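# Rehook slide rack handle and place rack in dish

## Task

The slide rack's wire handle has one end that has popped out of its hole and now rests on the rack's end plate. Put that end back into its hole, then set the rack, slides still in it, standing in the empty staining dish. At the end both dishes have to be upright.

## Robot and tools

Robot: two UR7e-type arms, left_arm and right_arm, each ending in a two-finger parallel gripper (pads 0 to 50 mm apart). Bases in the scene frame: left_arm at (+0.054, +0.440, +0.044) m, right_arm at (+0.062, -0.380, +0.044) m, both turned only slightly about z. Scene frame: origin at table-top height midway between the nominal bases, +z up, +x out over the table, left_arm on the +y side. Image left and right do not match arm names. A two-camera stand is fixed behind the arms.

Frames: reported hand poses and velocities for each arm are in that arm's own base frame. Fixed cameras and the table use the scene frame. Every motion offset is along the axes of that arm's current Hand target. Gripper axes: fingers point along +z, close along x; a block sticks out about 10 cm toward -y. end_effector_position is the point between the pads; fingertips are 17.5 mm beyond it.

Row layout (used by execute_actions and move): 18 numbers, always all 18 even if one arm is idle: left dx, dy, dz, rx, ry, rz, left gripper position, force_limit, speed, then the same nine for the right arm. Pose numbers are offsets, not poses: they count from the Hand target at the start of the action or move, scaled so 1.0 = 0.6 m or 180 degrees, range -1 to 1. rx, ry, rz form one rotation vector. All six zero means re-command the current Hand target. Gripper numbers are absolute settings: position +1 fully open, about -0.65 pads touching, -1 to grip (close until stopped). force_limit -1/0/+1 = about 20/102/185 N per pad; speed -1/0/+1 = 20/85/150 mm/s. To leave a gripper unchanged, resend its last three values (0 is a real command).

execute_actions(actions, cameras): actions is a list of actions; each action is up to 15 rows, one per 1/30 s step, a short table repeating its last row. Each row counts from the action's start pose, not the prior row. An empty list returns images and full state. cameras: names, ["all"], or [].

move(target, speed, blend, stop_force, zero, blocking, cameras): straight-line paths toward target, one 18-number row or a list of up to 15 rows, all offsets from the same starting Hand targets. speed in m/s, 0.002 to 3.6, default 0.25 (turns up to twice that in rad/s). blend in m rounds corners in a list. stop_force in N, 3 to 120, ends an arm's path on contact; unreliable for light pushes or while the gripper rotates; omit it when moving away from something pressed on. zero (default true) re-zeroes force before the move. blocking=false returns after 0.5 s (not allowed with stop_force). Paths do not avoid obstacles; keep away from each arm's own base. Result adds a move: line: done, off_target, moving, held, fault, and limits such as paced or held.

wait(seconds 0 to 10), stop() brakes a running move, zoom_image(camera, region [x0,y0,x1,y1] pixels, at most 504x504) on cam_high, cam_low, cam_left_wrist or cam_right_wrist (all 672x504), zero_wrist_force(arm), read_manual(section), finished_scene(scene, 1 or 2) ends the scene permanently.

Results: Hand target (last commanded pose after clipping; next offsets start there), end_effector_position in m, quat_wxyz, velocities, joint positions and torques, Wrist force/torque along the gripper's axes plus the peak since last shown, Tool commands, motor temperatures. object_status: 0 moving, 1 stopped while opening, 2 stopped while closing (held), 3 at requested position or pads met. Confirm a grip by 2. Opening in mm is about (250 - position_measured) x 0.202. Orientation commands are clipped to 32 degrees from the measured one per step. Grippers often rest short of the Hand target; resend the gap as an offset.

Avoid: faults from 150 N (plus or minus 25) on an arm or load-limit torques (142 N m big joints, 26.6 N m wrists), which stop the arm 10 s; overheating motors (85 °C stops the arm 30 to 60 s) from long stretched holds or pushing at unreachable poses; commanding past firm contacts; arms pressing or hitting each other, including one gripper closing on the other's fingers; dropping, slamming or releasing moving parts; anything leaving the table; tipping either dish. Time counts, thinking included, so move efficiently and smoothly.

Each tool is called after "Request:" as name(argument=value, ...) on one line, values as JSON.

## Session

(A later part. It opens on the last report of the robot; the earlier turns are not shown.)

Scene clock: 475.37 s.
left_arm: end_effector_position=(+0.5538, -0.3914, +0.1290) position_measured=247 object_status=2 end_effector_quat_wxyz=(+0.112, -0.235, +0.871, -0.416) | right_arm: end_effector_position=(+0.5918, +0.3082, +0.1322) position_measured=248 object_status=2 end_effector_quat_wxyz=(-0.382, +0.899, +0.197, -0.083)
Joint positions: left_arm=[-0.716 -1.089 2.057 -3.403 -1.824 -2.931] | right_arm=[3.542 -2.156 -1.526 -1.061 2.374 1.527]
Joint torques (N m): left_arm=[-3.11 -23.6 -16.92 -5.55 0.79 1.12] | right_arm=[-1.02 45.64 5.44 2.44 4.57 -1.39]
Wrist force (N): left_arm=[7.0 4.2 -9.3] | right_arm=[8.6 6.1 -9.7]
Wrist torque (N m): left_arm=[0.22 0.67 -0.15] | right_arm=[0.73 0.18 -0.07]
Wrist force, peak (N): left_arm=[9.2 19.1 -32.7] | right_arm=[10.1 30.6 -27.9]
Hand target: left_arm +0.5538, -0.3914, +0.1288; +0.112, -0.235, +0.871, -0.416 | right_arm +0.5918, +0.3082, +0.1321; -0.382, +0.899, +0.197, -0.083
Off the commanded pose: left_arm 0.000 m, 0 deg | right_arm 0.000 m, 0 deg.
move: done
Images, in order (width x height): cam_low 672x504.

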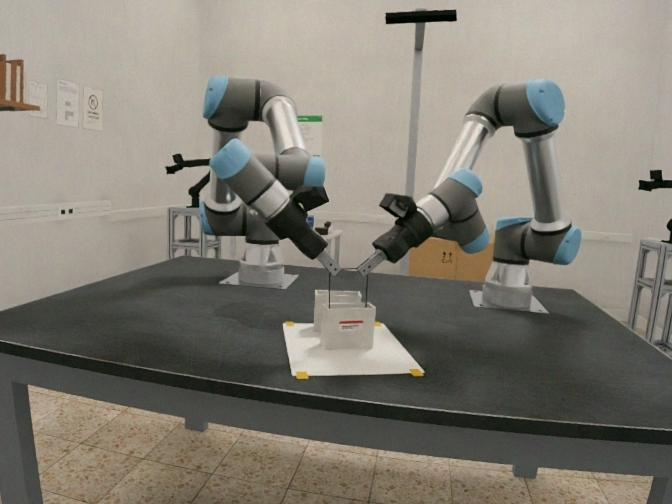

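Request:
move(target=[0,0,0,0,0,0,-0.2,0.3,-1,0,0,0,0,0,0,-0.97,0.3,-1])

Request:
move(target=[0,0.0453,0.0367,0,0,0,-0.2,0.3,-1,0,0,0,0,0,0,-0.97,0.3,-1], speed=0.05, cameras=["cam_low","cam_left_wrist"])

Request:
zoom_image(camera="cam_low", region=[310, 250, 390, 330])

Request:
zoom_image(camera="cam_left_wrist", region=[270, 150, 450, 320])

Scene clock: 485.83 s.
left_arm: end_effector_position=(+0.5538, -0.3914, +0.1288) position_measured=182 object_status=0 end_effector_quat_wxyz=(+0.112, -0.235, +0.871, -0.416) | right_arm: end_effector_position=(+0.5918, +0.3082, +0.1321) position_measured=248 object_status=2 end_effector_quat_wxyz=(-0.382, +0.899, +0.197, -0.083)
Joint positions: left_arm=[-0.716 -1.089 2.057 -3.404 -1.824 -2.931] | right_arm=[3.542 -2.156 -1.526 -1.061 2.374 1.526]
Joint torques (N m): left_arm=[4.39 -39.63 -22.47 -5.48 1.08 -2.39] | right_arm=[-2.13 46.99 15.28 3.06 -0.46 -1.36]
Wrist force (N): left_arm=[-0.2 -1.5 -1.0] | right_arm=[1.3 -0.4 -0.1]
Wrist torque (N m): left_arm=[-0.54 0.21 -0.37] | right_arm=[0.02 -0.07 -0.21]
Wrist force, peak (N): left_arm=[7.3 3.7 -9.1] | right_arm=[9.2 6.6 -9.7]
Hand target: left_arm +0.5538, -0.3914, +0.1288; +0.112, -0.235, +0.871, -0.416 | right_arm +0.5918, +0.3082, +0.1321; -0.382, +0.899, +0.197, -0.083
Off the commanded pose: left_arm 0.000 m, 0 deg | right_arm 0.000 m, 0 deg.
move: done

Scene clock: 486.83 s.
left_arm: end_effector_position=(+0.5538, -0.3914, +0.0937) position_measured=182 object_status=3 end_effector_quat_wxyz=(+0.112, -0.235, +0.871, -0.416) end_effector_velocity=(+0.000, +0.000, +0.001) end_effector_angular_velocity=(+0.001, +0.001, +0.000) | right_arm: end_effector_position=(+0.5918, +0.3082, +0.1321) position_measured=248 object_status=2 end_effector_quat_wxyz=(-0.382, +0.899, +0.197, -0.083)
Joint positions: left_arm=[-0.716 -1.009 2.066 -3.491 -1.824 -2.931] | right_arm=[3.542 -2.156 -1.526 -1.061 2.374 1.526]
Joint velocities: left_arm=[0 -0.004 0 0.005 0 0] | right_arm=[within noise]
Joint torques (N m): left_arm=[-4.48 -48.58 -16.53 -2.38 0.92 -1.15] | right_arm=[-3.01 56.77 18.88 3.39 -0.93 -1.57]
Wrist force (N): left_arm=[-0.3 -1.7 -1.6] | right_arm=[0.9 -0.1 -0.2]
Wrist torque (N m): left_arm=[-0.58 0.21 -0.37] | right_arm=[0.06 0.00 -0.22]
Wrist force, peak (N): left_arm=[-0.4 -1.9 -1.8] | right_arm=[1.3 -0.2 -0.3]
Hand target: left_arm +0.5538, -0.3914, +0.0938; +0.112, -0.235, +0.871, -0.416 | right_arm +0.5918, +0.3082, +0.1321; -0.382, +0.899, +0.197, -0.083
Off the commanded pose: left_arm 0.000 m, 0 deg | right_arm 0.000 m, 0 deg.
move: done
Images, in order (width x height): cam_low 672x504, cam_left_wrist 672x504.

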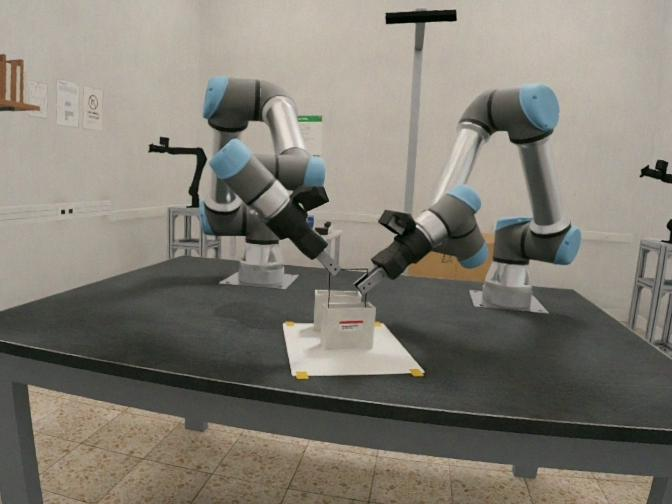

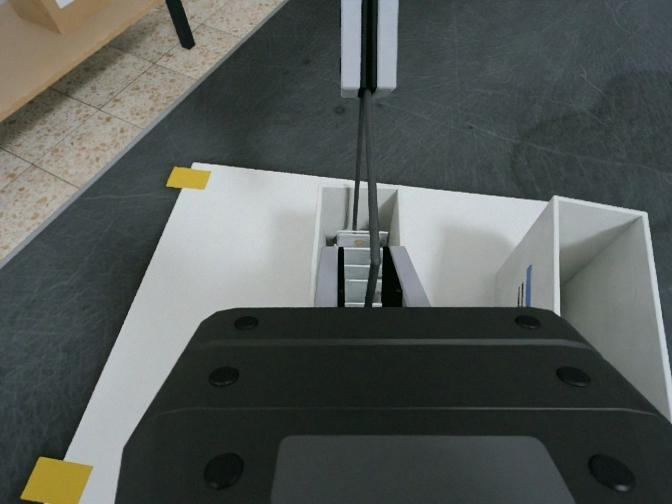

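Scaled by 6.300 from the camera's 672x504 image, which has a finer 960x720 frame.

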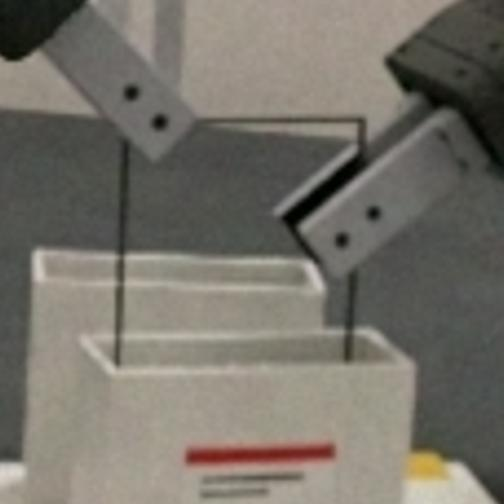

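Scaled by 2.800 from the camera's 672x504 image, which has a finer 960x720 frame.

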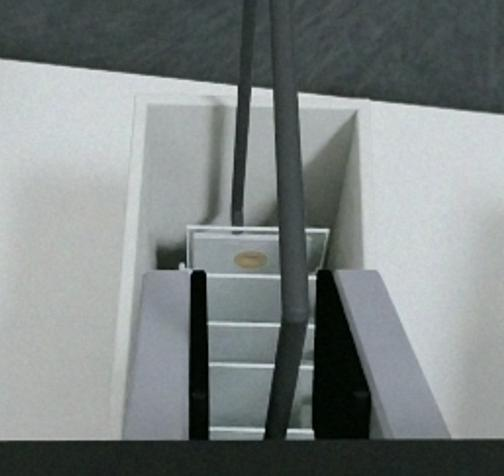

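Request:
move(target=[0,0,0,0,0,0,-1,0.3,-1,0,0,0,0,0,0,-0.97,0.3,-1])

Request:
move(target=[0,0,0,0,0,0,-1,0.3,-1,0,0,0,0,0,0,-0.2,0.3,-1])

Request:
move(target=[0,0,0,0,0,0,-1,0.3,-1,0,0.0599,0.0579,0,0,0,-0.2,0.3,-1], speed=0.05, cameras=["cam_low","cam_left_wrist","cam_right_wrist"])

Request:
zoom_image(camera="cam_low", region=[310, 250, 390, 330])

Request:
zoom_image(camera="cam_right_wrist", region=[270, 150, 450, 320])

Scene clock: 495.20 s.
left_arm: end_effector_position=(+0.5538, -0.3914, +0.0938) position_measured=246 object_status=2 end_effector_quat_wxyz=(+0.112, -0.235, +0.871, -0.416) | right_arm: end_effector_position=(+0.5918, +0.3082, +0.1321) position_measured=248 object_status=2 end_effector_quat_wxyz=(-0.382, +0.899, +0.197, -0.083)
Joint positions: left_arm=[-0.716 -1.01 2.066 -3.491 -1.824 -2.931] | right_arm=[3.542 -2.156 -1.526 -1.061 2.374 1.526]
Joint torques (N m): left_arm=[-8.42 -47.27 -24.45 -4.07 -0.39 -2.45] | right_arm=[-3.93 58.95 30.04 3.3 -1.16 -1.61]
Wrist force (N): left_arm=[4.0 -0.4 -1.7] | right_arm=[5.6 -0.2 -2.1]
Wrist torque (N m): left_arm=[-0.50 0.07 -0.24] | right_arm=[0.06 0.16 0.01]
Wrist force, peak (N): left_arm=[3.8 -0.5 -2.1] | right_arm=[5.8 -0.3 -2.0]
Hand target: left_arm +0.5538, -0.3914, +0.0938; +0.112, -0.235, +0.871, -0.416 | right_arm +0.5918, +0.3082, +0.1321; -0.382, +0.899, +0.197, -0.083
Off the commanded pose: left_arm 0.000 m, 0 deg | right_arm 0.000 m, 0 deg.
move: done

Scene clock: 496.07 s.
left_arm: end_effector_position=(+0.5538, -0.3914, +0.0938) position_measured=246 object_status=2 end_effector_quat_wxyz=(+0.112, -0.235, +0.871, -0.416) | right_arm: end_effector_position=(+0.5918, +0.3082, +0.1321) position_measured=182 object_status=0 end_effector_quat_wxyz=(-0.382, +0.899, +0.197, -0.083)
Joint positions: left_arm=[-0.716 -1.01 2.066 -3.491 -1.824 -2.931] | right_arm=[3.542 -2.156 -1.526 -1.061 2.374 1.526]
Joint torques (N m): left_arm=[-7.1 -47.17 -23.98 -3.45 -0.55 -2.38] | right_arm=[-3.75 58.9 30.44 3.3 -1.25 -1.44]
Wrist force (N): left_arm=[-0.3 -1.2 -1.2] | right_arm=[0.9 0.2 0.4]
Wrist torque (N m): left_arm=[-0.49 0.22 -0.37] | right_arm=[0.06 0.00 -0.21]
Wrist force, peak (N): left_arm=[2.8 -0.1 -2.5] | right_arm=[4.8 0.1 -1.7]
Hand target: left_arm +0.5538, -0.3914, +0.0938; +0.112, -0.235, +0.871, -0.416 | right_arm +0.5918, +0.3082, +0.1321; -0.382, +0.899, +0.197, -0.083
Off the commanded pose: left_arm 0.000 m, 0 deg | right_arm 0.000 m, 0 deg.
move: done

Scene clock: 497.37 s.
left_arm: end_effector_position=(+0.5538, -0.3914, +0.0938) position_measured=246 object_status=2 end_effector_quat_wxyz=(+0.112, -0.235, +0.871, -0.416) | right_arm: end_effector_position=(+0.5917, +0.3082, +0.0819) position_measured=182 object_status=3 end_effector_quat_wxyz=(-0.382, +0.899, +0.197, -0.083)
Joint positions: left_arm=[-0.716 -1.01 2.066 -3.491 -1.824 -2.931] | right_arm=[3.542 -2.222 -1.565 -0.957 2.374 1.527]
Joint torques (N m): left_arm=[-7.29 -46.48 -24.37 -2.67 -1.01 -2.27] | right_arm=[5.84 61.74 29.22 1.17 -0.91 1.52]
Wrist force (N): left_arm=[-0.3 -0.9 -1.3] | right_arm=[1.3 0.3 -0.1]
Wrist torque (N m): left_arm=[-0.44 0.23 -0.38] | right_arm=[0.09 -0.12 -0.23]
Wrist force, peak (N): left_arm=[-0.3 -1.5 -1.6] | right_arm=[1.2 1.0 0.8]
Hand target: left_arm +0.5538, -0.3914, +0.0938; +0.112, -0.235, +0.871, -0.416 | right_arm +0.5918, +0.3083, +0.0821; -0.382, +0.899, +0.197, -0.083
Off the commanded pose: left_arm 0.000 m, 0 deg | right_arm 0.000 m, 0 deg.
move: done
Images, in order (width x height): cam_low 672x504, cam_left_wrist 672x504, cam_right_wrist 672x504.

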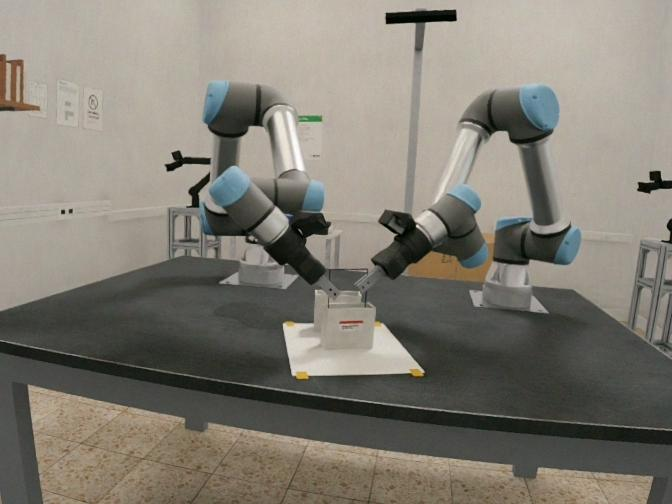

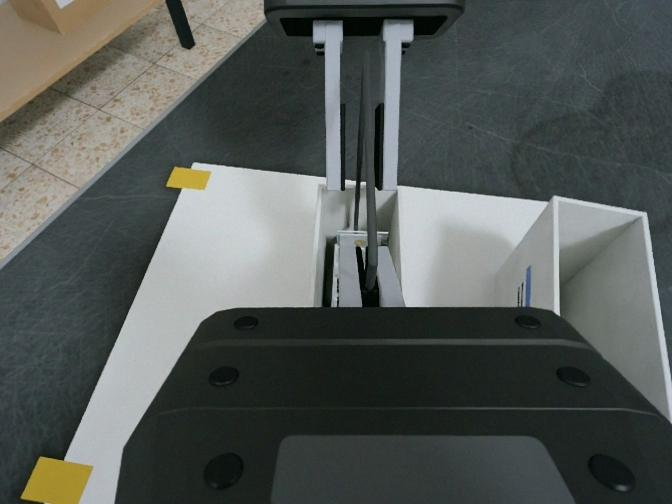

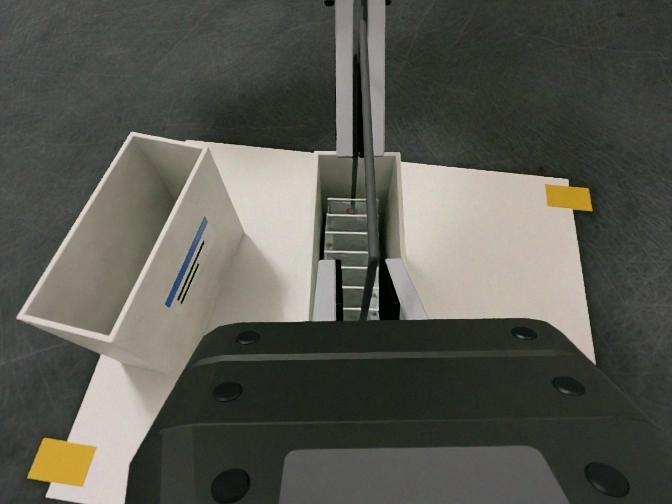

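Scaled by 6.300 from the camera's 672x504 image, which has a finer 960x720 frame.

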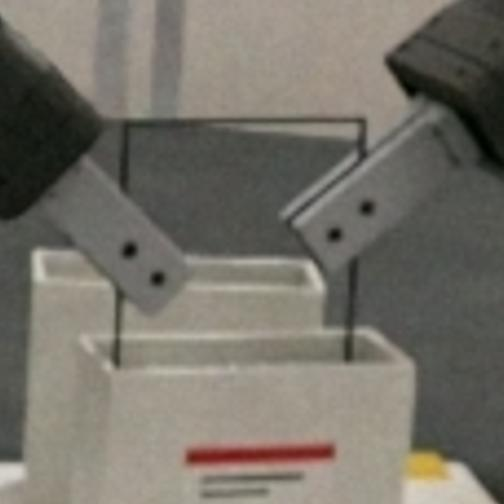

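Scaled by 2.800 from the camera's 672x504 image, which has a finer 960x720 frame.

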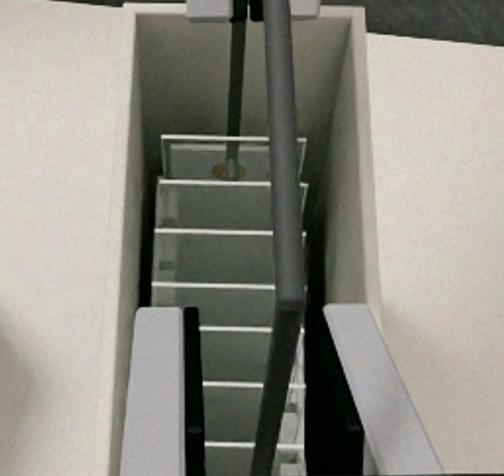

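Request:
move(target=[0,0,0,0,0,0,-1,0.3,-1,0,0,0,0,0,0,-1,0.3,-1])

Request:
move(target=[0,0.0031,-0.0039,0,0,0,-1,0.3,-1,-0.0033,0.0035,-0.0036,0,0,0,-1,0.3,-1], speed=0.02, cameras=["cam_low","cam_left_wrist","cam_right_wrist"])

Request:
zoom_image(camera="cam_low", region=[310, 250, 390, 330])

Request:
zoom_image(camera="cam_low", region=[318, 290, 380, 330])

Scene clock: 506.63 s.
left_arm: end_effector_position=(+0.5538, -0.3914, +0.0938) position_measured=246 object_status=2 end_effector_quat_wxyz=(+0.112, -0.235, +0.871, -0.416) | right_arm: end_effector_position=(+0.5918, +0.3083, +0.0821) position_measured=246 object_status=2 end_effector_quat_wxyz=(-0.382, +0.899, +0.197, -0.083)
Joint positions: left_arm=[-0.716 -1.01 2.066 -3.491 -1.824 -2.931] | right_arm=[3.542 -2.222 -1.564 -0.957 2.374 1.527]
Joint torques (N m): left_arm=[-5.3 -45.19 -23.4 -2.67 -1.49 -1.85] | right_arm=[4.92 61.96 33.39 1.36 3.19 -1.15]
Wrist force (N): left_arm=[-0.2 -1.4 -1.4] | right_arm=[1.2 0.1 0.1]
Wrist torque (N m): left_arm=[-0.53 0.22 -0.40] | right_arm=[0.04 -0.09 -0.25]
Wrist force, peak (N): left_arm=[-0.1 -1.8 -1.6] | right_arm=[1.6 0.5 0.3]
Hand target: left_arm +0.5538, -0.3914, +0.0938; +0.112, -0.235, +0.871, -0.416 | right_arm +0.5918, +0.3083, +0.0821; -0.382, +0.899, +0.197, -0.083
Off the commanded pose: left_arm 0.000 m, 0 deg | right_arm 0.000 m, 0 deg.
move: done

Scene clock: 507.33 s.
left_arm: end_effector_position=(+0.5523, -0.3888, +0.0939) position_measured=246 object_status=2 end_effector_quat_wxyz=(+0.112, -0.235, +0.871, -0.416) | right_arm: end_effector_position=(+0.5912, +0.3047, +0.0822) position_measured=246 object_status=2 end_effector_quat_wxyz=(-0.382, +0.899, +0.197, -0.083)
Joint positions: left_arm=[-0.714 -1.013 2.073 -3.495 -1.825 -2.929] | right_arm=[3.537 -2.219 -1.569 -0.961 2.374 1.52]
Joint torques (N m): left_arm=[20.58 -44.18 1.41 -2.66 0.09 2.3] | right_arm=[-33.99 54.03 9.56 1.55 -10.7 -0.71]
Wrist force (N): left_arm=[1.7 -27.8 38.8] | right_arm=[3.5 -42.0 32.1]
Wrist torque (N m): left_arm=[-1.21 0.05 -0.20] | right_arm=[-1.28 -0.30 0.13]
Wrist force, peak (N): left_arm=[1.6 -28.0 39.2] | right_arm=[3.5 -42.0 32.1]
Hand target: left_arm +0.5523, -0.3888, +0.0939; +0.112, -0.235, +0.871, -0.416 | right_arm +0.5913, +0.3047, +0.0821; -0.382, +0.899, +0.197, -0.083
Off the commanded pose: left_arm 0.000 m, 0 deg | right_arm 0.000 m, 0 deg.
move: done
Images, in order (width x height): cam_low 672x504, cam_left_wrist 672x504, cam_right_wrist 672x504.

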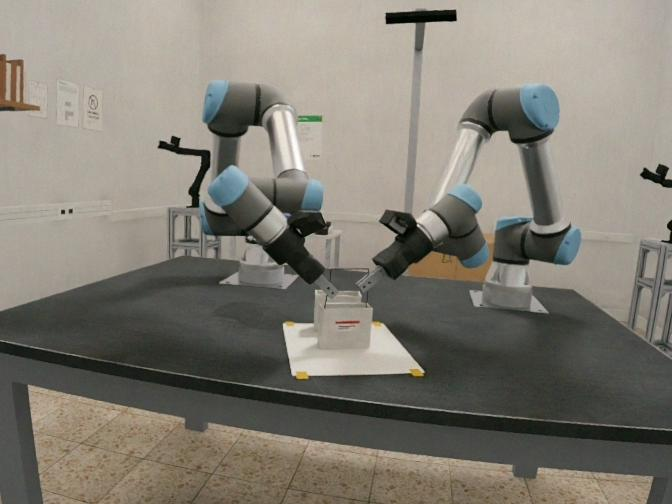

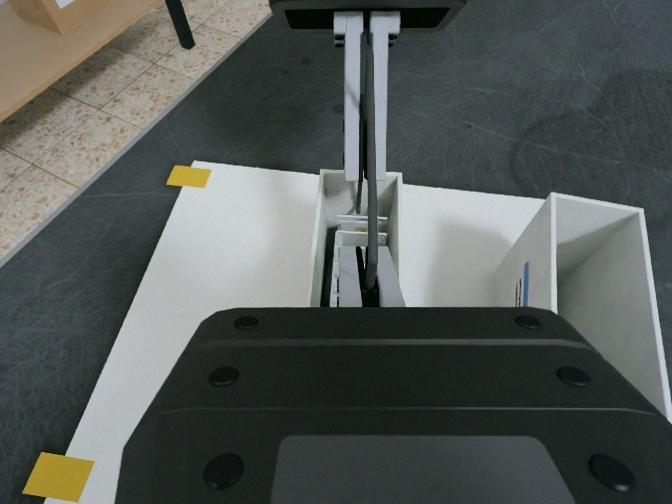

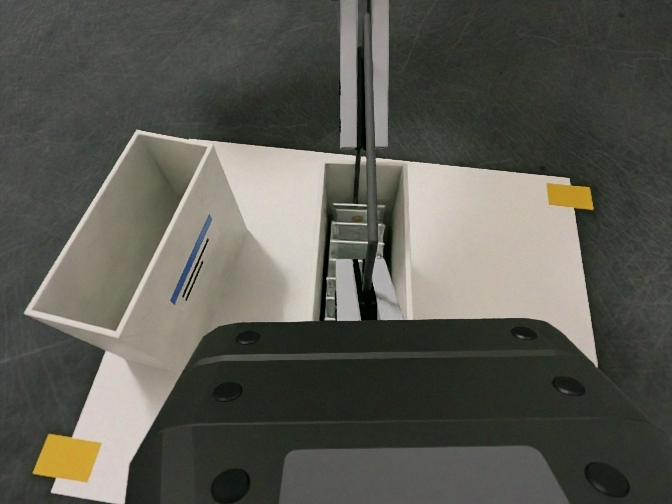

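Scaled by 6.300 from the camera's 672x504 image, which has a finer 960x720 frame.

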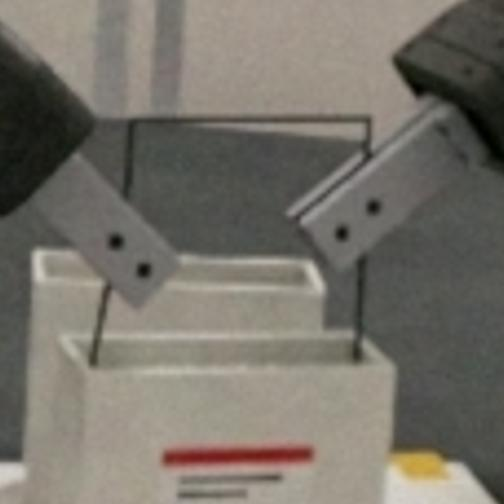

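Scaled by 8.129 from the camera's 672x504 image, which has a finer 960x720 frame.

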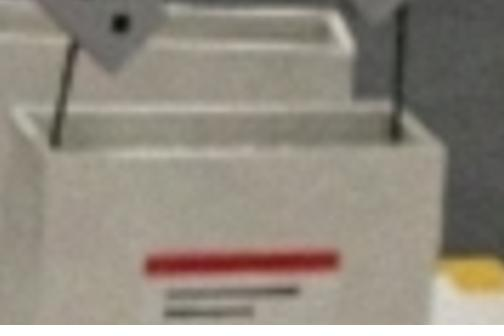

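Request:
zoom_image(camera="cam_left_wrist", region=[310, 160, 420, 260])

Request:
zoom_image(camera="cam_right_wrist", region=[310, 150, 420, 260])

Scaled by 4.582 from the camera's 672x504 image, which has a finer 960x720 frame.

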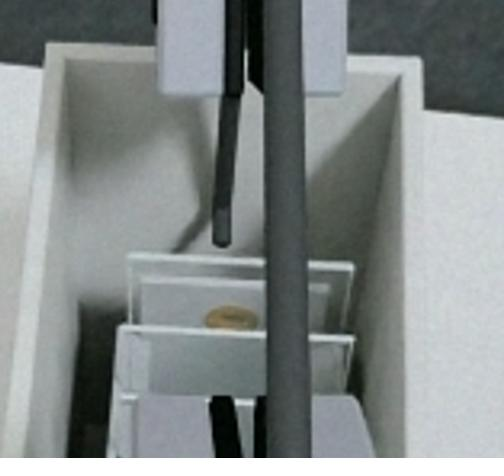

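Scaled by 4.582 from the camera's 672x504 image, which has a finer 960x720 frame.

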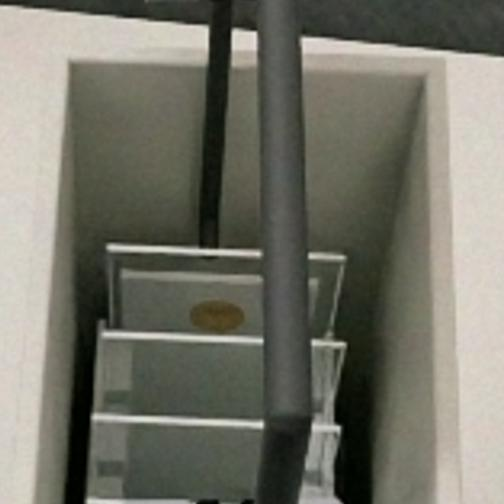

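Request:
move(target=[0,0.0275,0.0243,0,0,0,-1,0.3,-1,0,0.0275,0.0243,0,0,0,-1,0.3,-1], speed=0.015, stop_force=8, cameras=["cam_low","cam_left_wrist","cam_right_wrist"])

Request:
zoom_image(camera="cam_low", region=[318, 280, 380, 330])

Request:
zoom_image(camera="cam_left_wrist", region=[310, 130, 420, 240])

Request:
zoom_image(camera="cam_right_wrist", region=[310, 130, 420, 240])

Scene clock: 545.00 s.
left_arm: end_effector_position=(+0.5528, -0.3897, +0.0719) position_measured=246 object_status=2 end_effector_quat_wxyz=(+0.112, -0.235, +0.871, -0.416) | right_arm: end_effector_position=(+0.5917, +0.3039, +0.0601) position_measured=246 object_status=2 end_effector_quat_wxyz=(-0.382, +0.899, +0.197, -0.083)
Joint positions: left_arm=[-0.715 -0.96 2.072 -3.547 -1.825 -2.93] | right_arm=[3.536 -2.251 -1.58 -0.919 2.374 1.518]
Joint torques (N m): left_arm=[3.41 -48.44 -2.87 -0.47 2.12 -2.73] | right_arm=[-33.58 58.33 23.26 0.99 -10.61 -0.08]
Wrist force (N): left_arm=[0.9 -26.3 37.6] | right_arm=[2.6 -40.2 30.6]
Wrist torque (N m): left_arm=[-1.20 0.14 -0.23] | right_arm=[-1.13 -0.18 0.10]
Wrist force, peak (N): left_arm=[2.0 -29.2 40.0] | right_arm=[3.4 -43.8 33.4]
Hand target: left_arm +0.5528, -0.3897, +0.0719; +0.112, -0.235, +0.871, -0.416 | right_arm +0.5917, +0.3039, +0.0601; -0.382, +0.899, +0.197, -0.083
Off the commanded pose: left_arm 0.000 m, 0 deg | right_arm 0.000 m, 0 deg.
move: done
Images, in order (width x height): cam_low 672x504, cam_left_wrist 672x504, cam_right_wrist 672x504.

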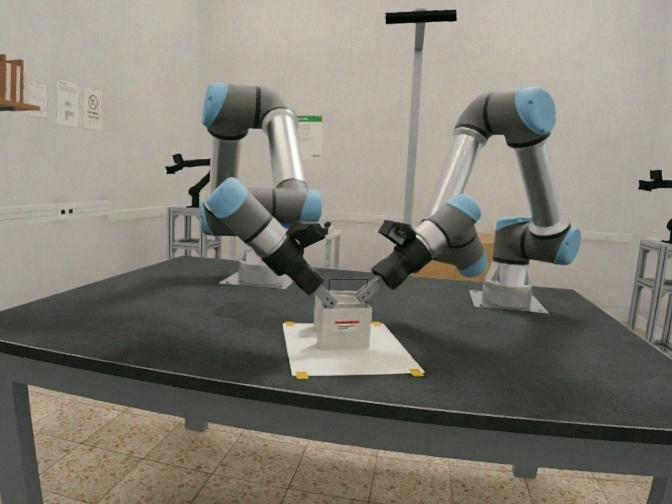

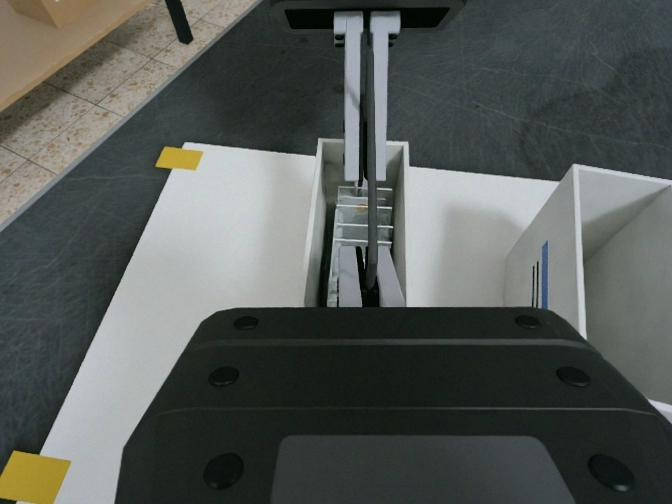

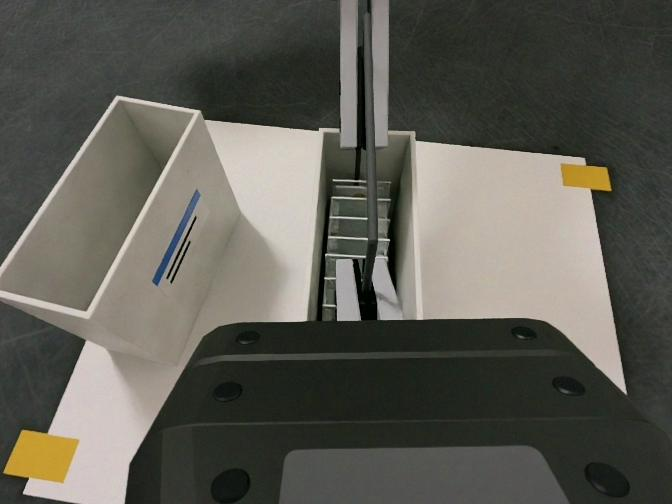

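Scaled by 8.129 from the camera's 672x504 image, which has a finer 960x720 frame.

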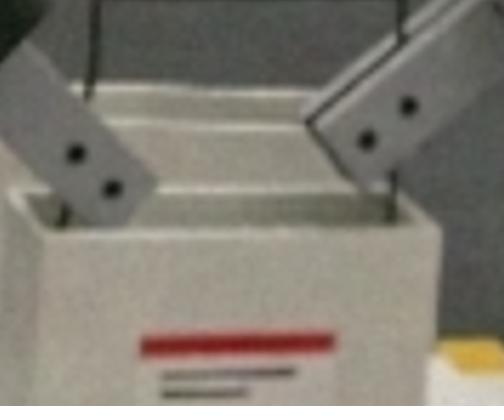

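Scaled by 4.582 from the camera's 672x504 image, which has a finer 960x720 frame.

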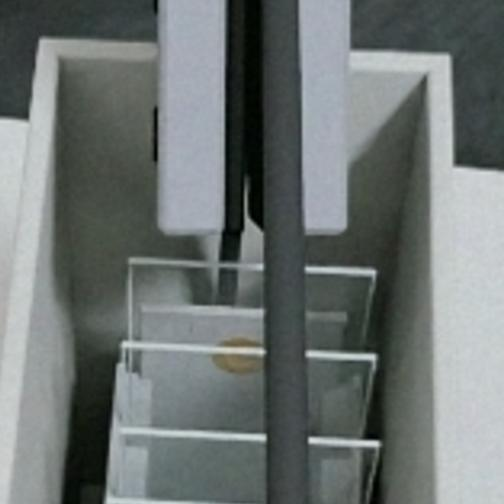

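Scaled by 4.582 from the camera's 672x504 image, which has a finer 960x720 frame.

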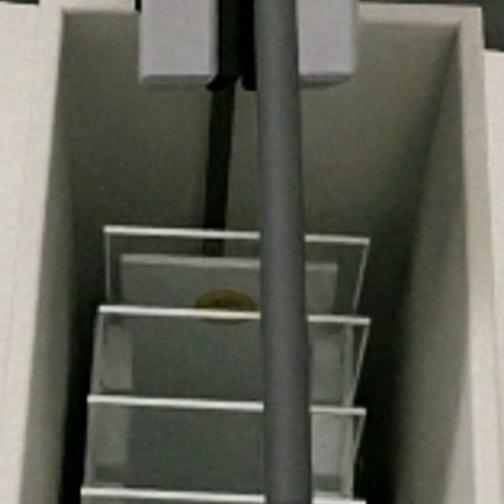

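Request:
move(target=[0,-0.0031,0.0039,0,0,0,-1,0.3,-1,0,-0.0035,0.0036,0,0,0,-1,0.3,-1], speed=0.02, cameras=["all"])

Request:
zoom_image(camera="cam_left_wrist", region=[200, 240, 450, 430])

Request:
zoom_image(camera="cam_right_wrist", region=[200, 240, 450, 430])

Request:
zoom_image(camera="cam_low", region=[310, 250, 390, 330])

Scene clock: 568.33 s.
left_arm: end_effector_position=(+0.5543, -0.3921, +0.0717) position_measured=246 object_status=2 end_effector_quat_wxyz=(+0.112, -0.235, +0.871, -0.416) | right_arm: end_effector_position=(+0.5905, +0.3064, +0.0601) position_measured=246 object_status=2 end_effector_quat_wxyz=(-0.382, +0.899, +0.197, -0.083)
Joint positions: left_arm=[-0.717 -0.957 2.065 -3.543 -1.823 -2.931] | right_arm=[3.54 -2.25 -1.582 -0.912 2.374 1.525]
Joint torques (N m): left_arm=[-27.34 -29.24 -45.41 -7.76 -2.19 -2.74] | right_arm=[45.56 56.03 7.23 3.47 14.43 0.63]
Wrist force (N): left_arm=[-2.0 35.3 -51.8] | right_arm=[-1.9 44.5 -53.4]
Wrist torque (N m): left_arm=[-0.21 0.16 -0.18] | right_arm=[1.43 -0.14 -0.10]
Wrist force, peak (N): left_arm=[-2.0 35.3 -51.8] | right_arm=[-1.9 44.5 -53.4]
Hand target: left_arm +0.5543, -0.3922, +0.0718; +0.112, -0.235, +0.871, -0.416 | right_arm +0.5904, +0.3066, +0.0601; -0.382, +0.899, +0.197, -0.083
Off the commanded pose: left_arm 0.000 m, 0 deg | right_arm 0.000 m, 0 deg.
move: done

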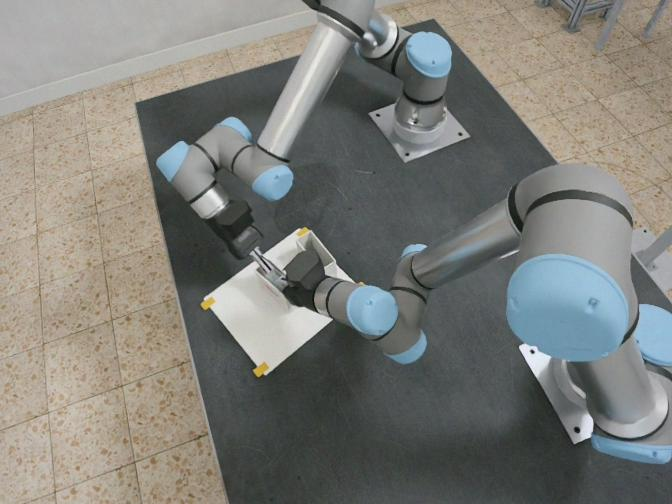

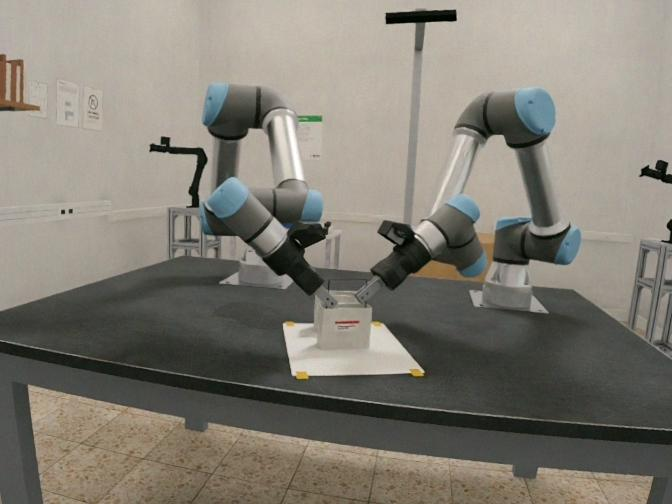

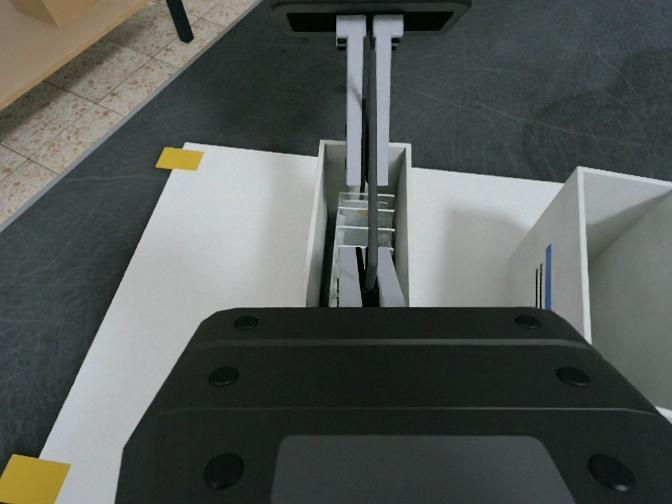

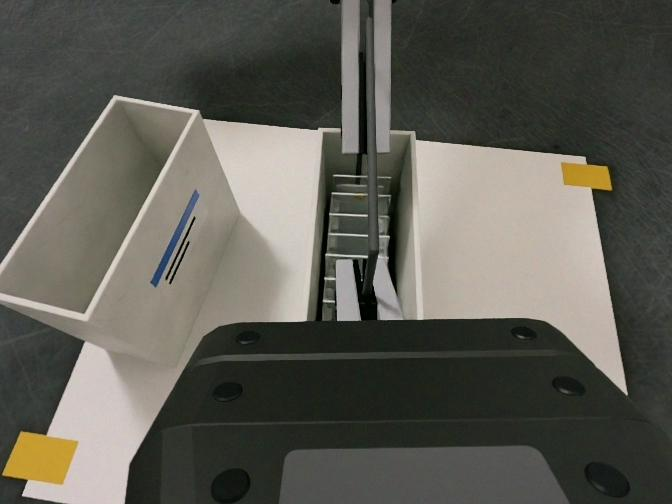

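Scaled by 2.016 from the camera's 672x504 image, which has a finer 960x720 frame.

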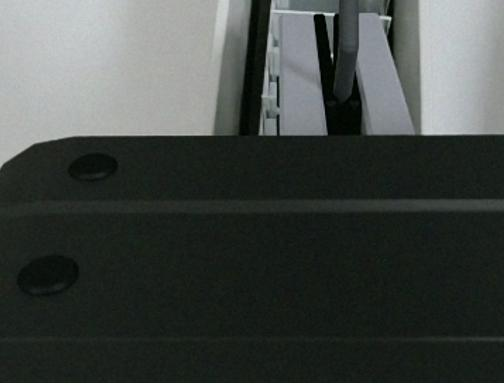

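Scaled by 2.016 from the camera's 672x504 image, which has a finer 960x720 frame.

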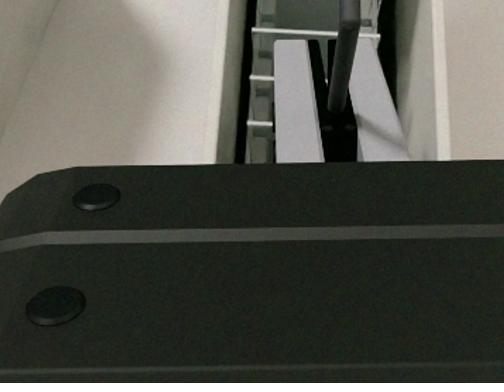

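Scaled by 6.300 from the camera's 672x504 image, which has a finer 960x720 frame.

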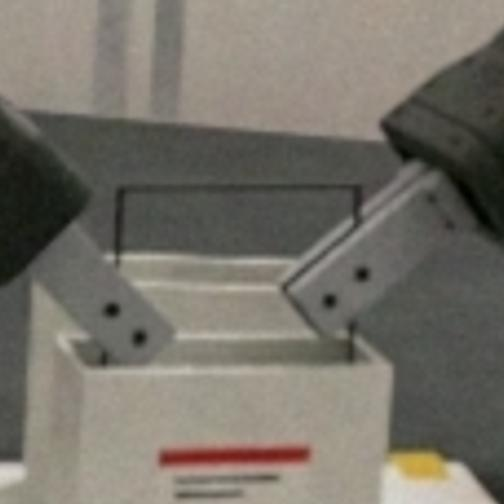

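Request:
zoom_image(camera="cam_left_wrist", region=[315, 130, 415, 230])

Request:
zoom_image(camera="cam_right_wrist", region=[315, 120, 415, 220])

Scaled by 5.040 from the camera's 672x504 image, which has a finer 960x720 frame.

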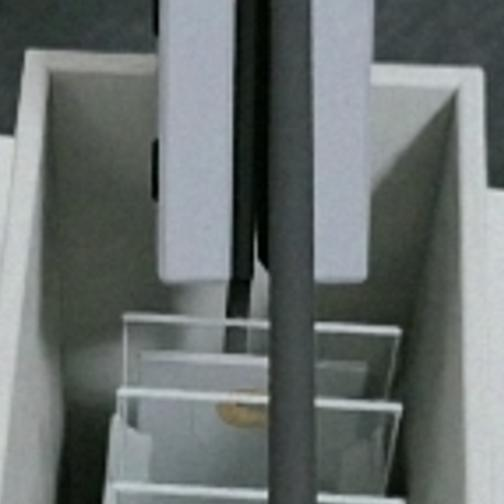

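Scaled by 5.040 from the camera's 672x504 image, which has a finer 960x720 frame.

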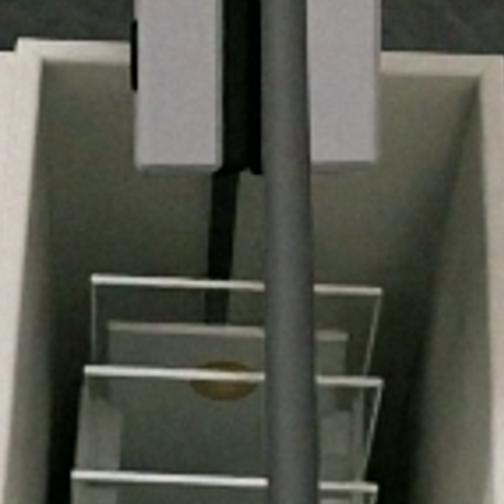

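Request:
move(target=[0,-0.0031,0.0039,0,0,0,-1,0.3,-1,0.0008,-0.0035,0.0036,0,0,0,-1,0.3,-1], speed=0.02, cameras=["cam_low","cam_left_wrist","cam_right_wrist"])

Request:
zoom_image(camera="cam_left_wrist", region=[315, 130, 415, 230])

Request:
zoom_image(camera="cam_right_wrist", region=[315, 120, 415, 220])

Request:
zoom_image(camera="cam_low", region=[310, 250, 390, 330])

Scene clock: 579.80 s.
left_arm: end_effector_position=(+0.5559, -0.3949, +0.0719) position_measured=246 object_status=2 end_effector_quat_wxyz=(+0.112, -0.235, +0.871, -0.416) | right_arm: end_effector_position=(+0.5896, +0.3096, +0.0601) position_measured=246 object_status=2 end_effector_quat_wxyz=(-0.382, +0.899, +0.197, -0.083)
Joint positions: left_arm=[-0.719 -0.953 2.057 -3.539 -1.822 -2.932] | right_arm=[3.545 -2.251 -1.583 -0.906 2.374 1.531]
Joint torques (N m): left_arm=[-25.67 -28.06 -37.79 -6.35 -1.27 -2.59] | right_arm=[39.59 50.18 11.78 4.62 15.09 0.74]
Wrist force (N): left_arm=[-2.6 36.1 -55.4] | right_arm=[-1.2 56.3 -42.6]
Wrist torque (N m): left_arm=[0.08 0.15 -0.22] | right_arm=[1.44 -0.11 -0.19]
Wrist force, peak (N): left_arm=[-3.6 47.5 -67.8] | right_arm=[-2.1 67.9 -55.5]
Hand target: left_arm +0.5558, -0.3948, +0.0718; +0.112, -0.235, +0.871, -0.416 | right_arm +0.5896, +0.3095, +0.0601; -0.382, +0.899, +0.197, -0.083
Off the commanded pose: left_arm 0.000 m, 0 deg | right_arm 0.000 m, 0 deg.
move: done
Images, in order (width x height): cam_low 672x504, cam_left_wrist 672x504, cam_right_wrist 672x504.

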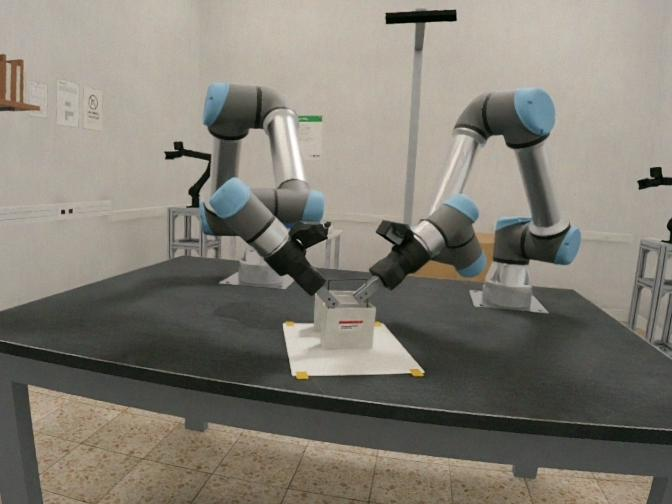

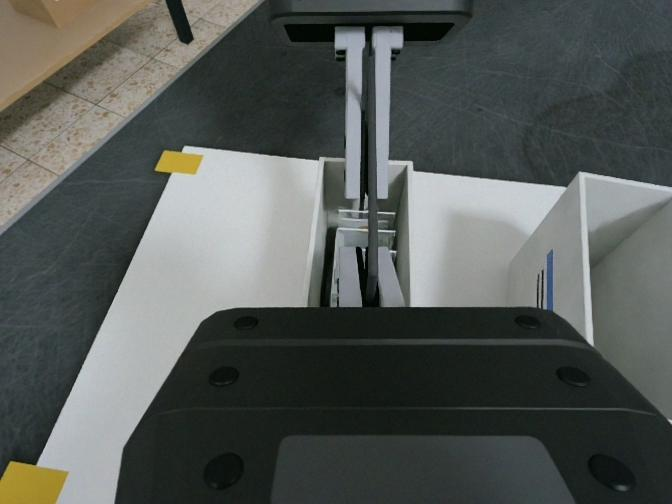

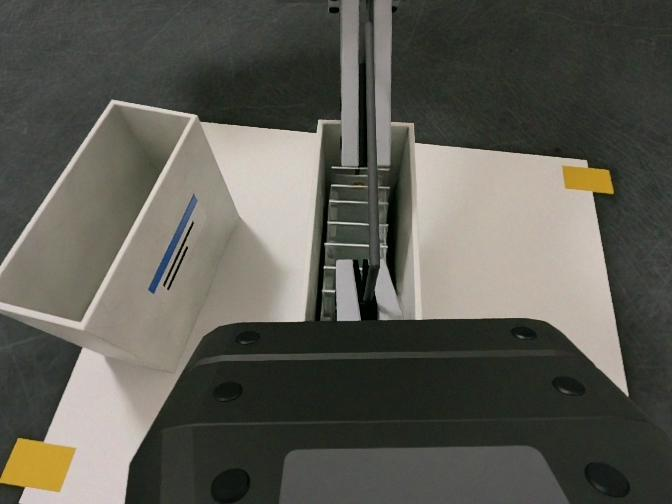

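Scaled by 5.040 from the camera's 672x504 image, which has a finer 960x720 frame.

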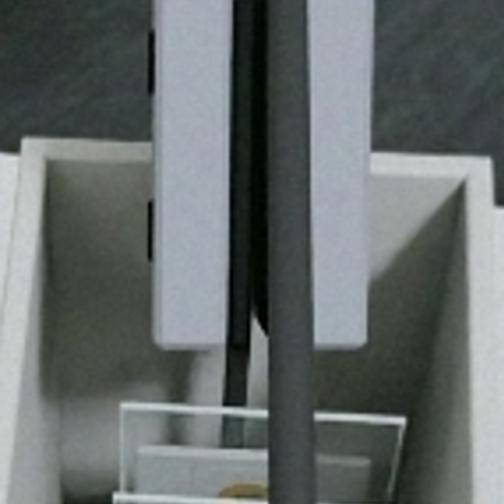

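Scaled by 5.040 from the camera's 672x504 image, which has a finer 960x720 frame.

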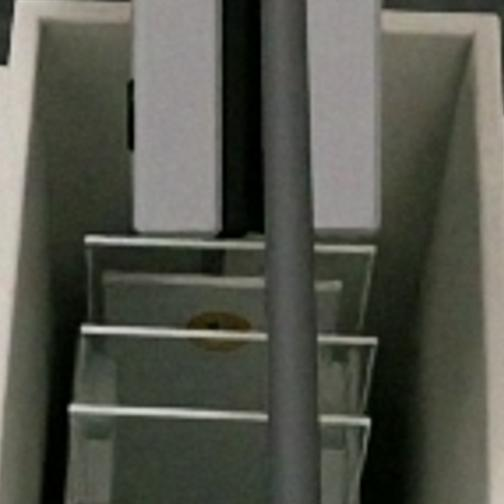

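Scaled by 6.300 from the camera's 672x504 image, which has a finer 960x720 frame.

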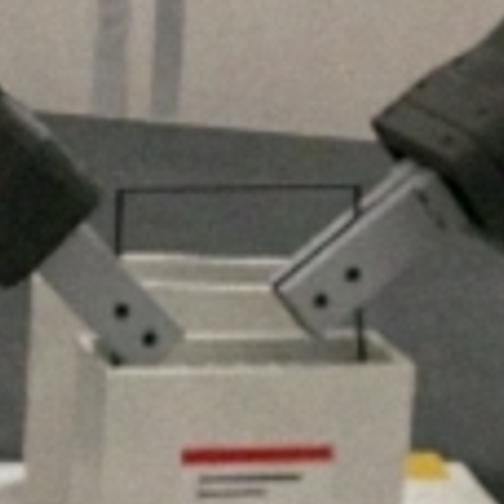

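Request:
zoom_image(camera="cam_left_wrist", region=[330, 195, 400, 265])

Request:
zoom_image(camera="cam_right_wrist", region=[330, 155, 390, 215])

Scaled by 7.200 from the camera's 672x504 image, which has a finer 960x720 frame.

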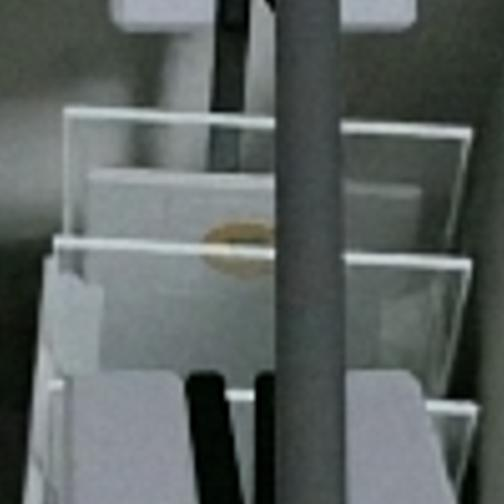

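Scaled by 8.400 from the camera's 672x504 image, which has a finer 960x720 frame.

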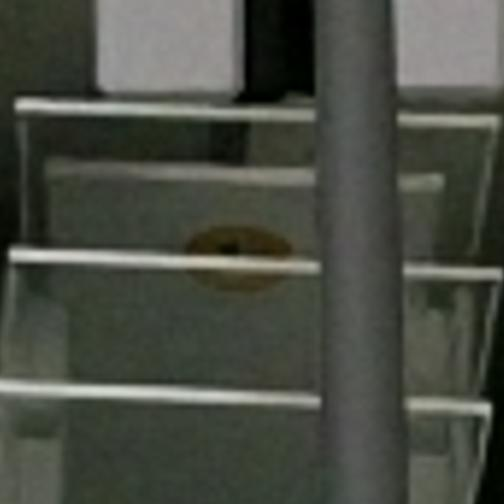

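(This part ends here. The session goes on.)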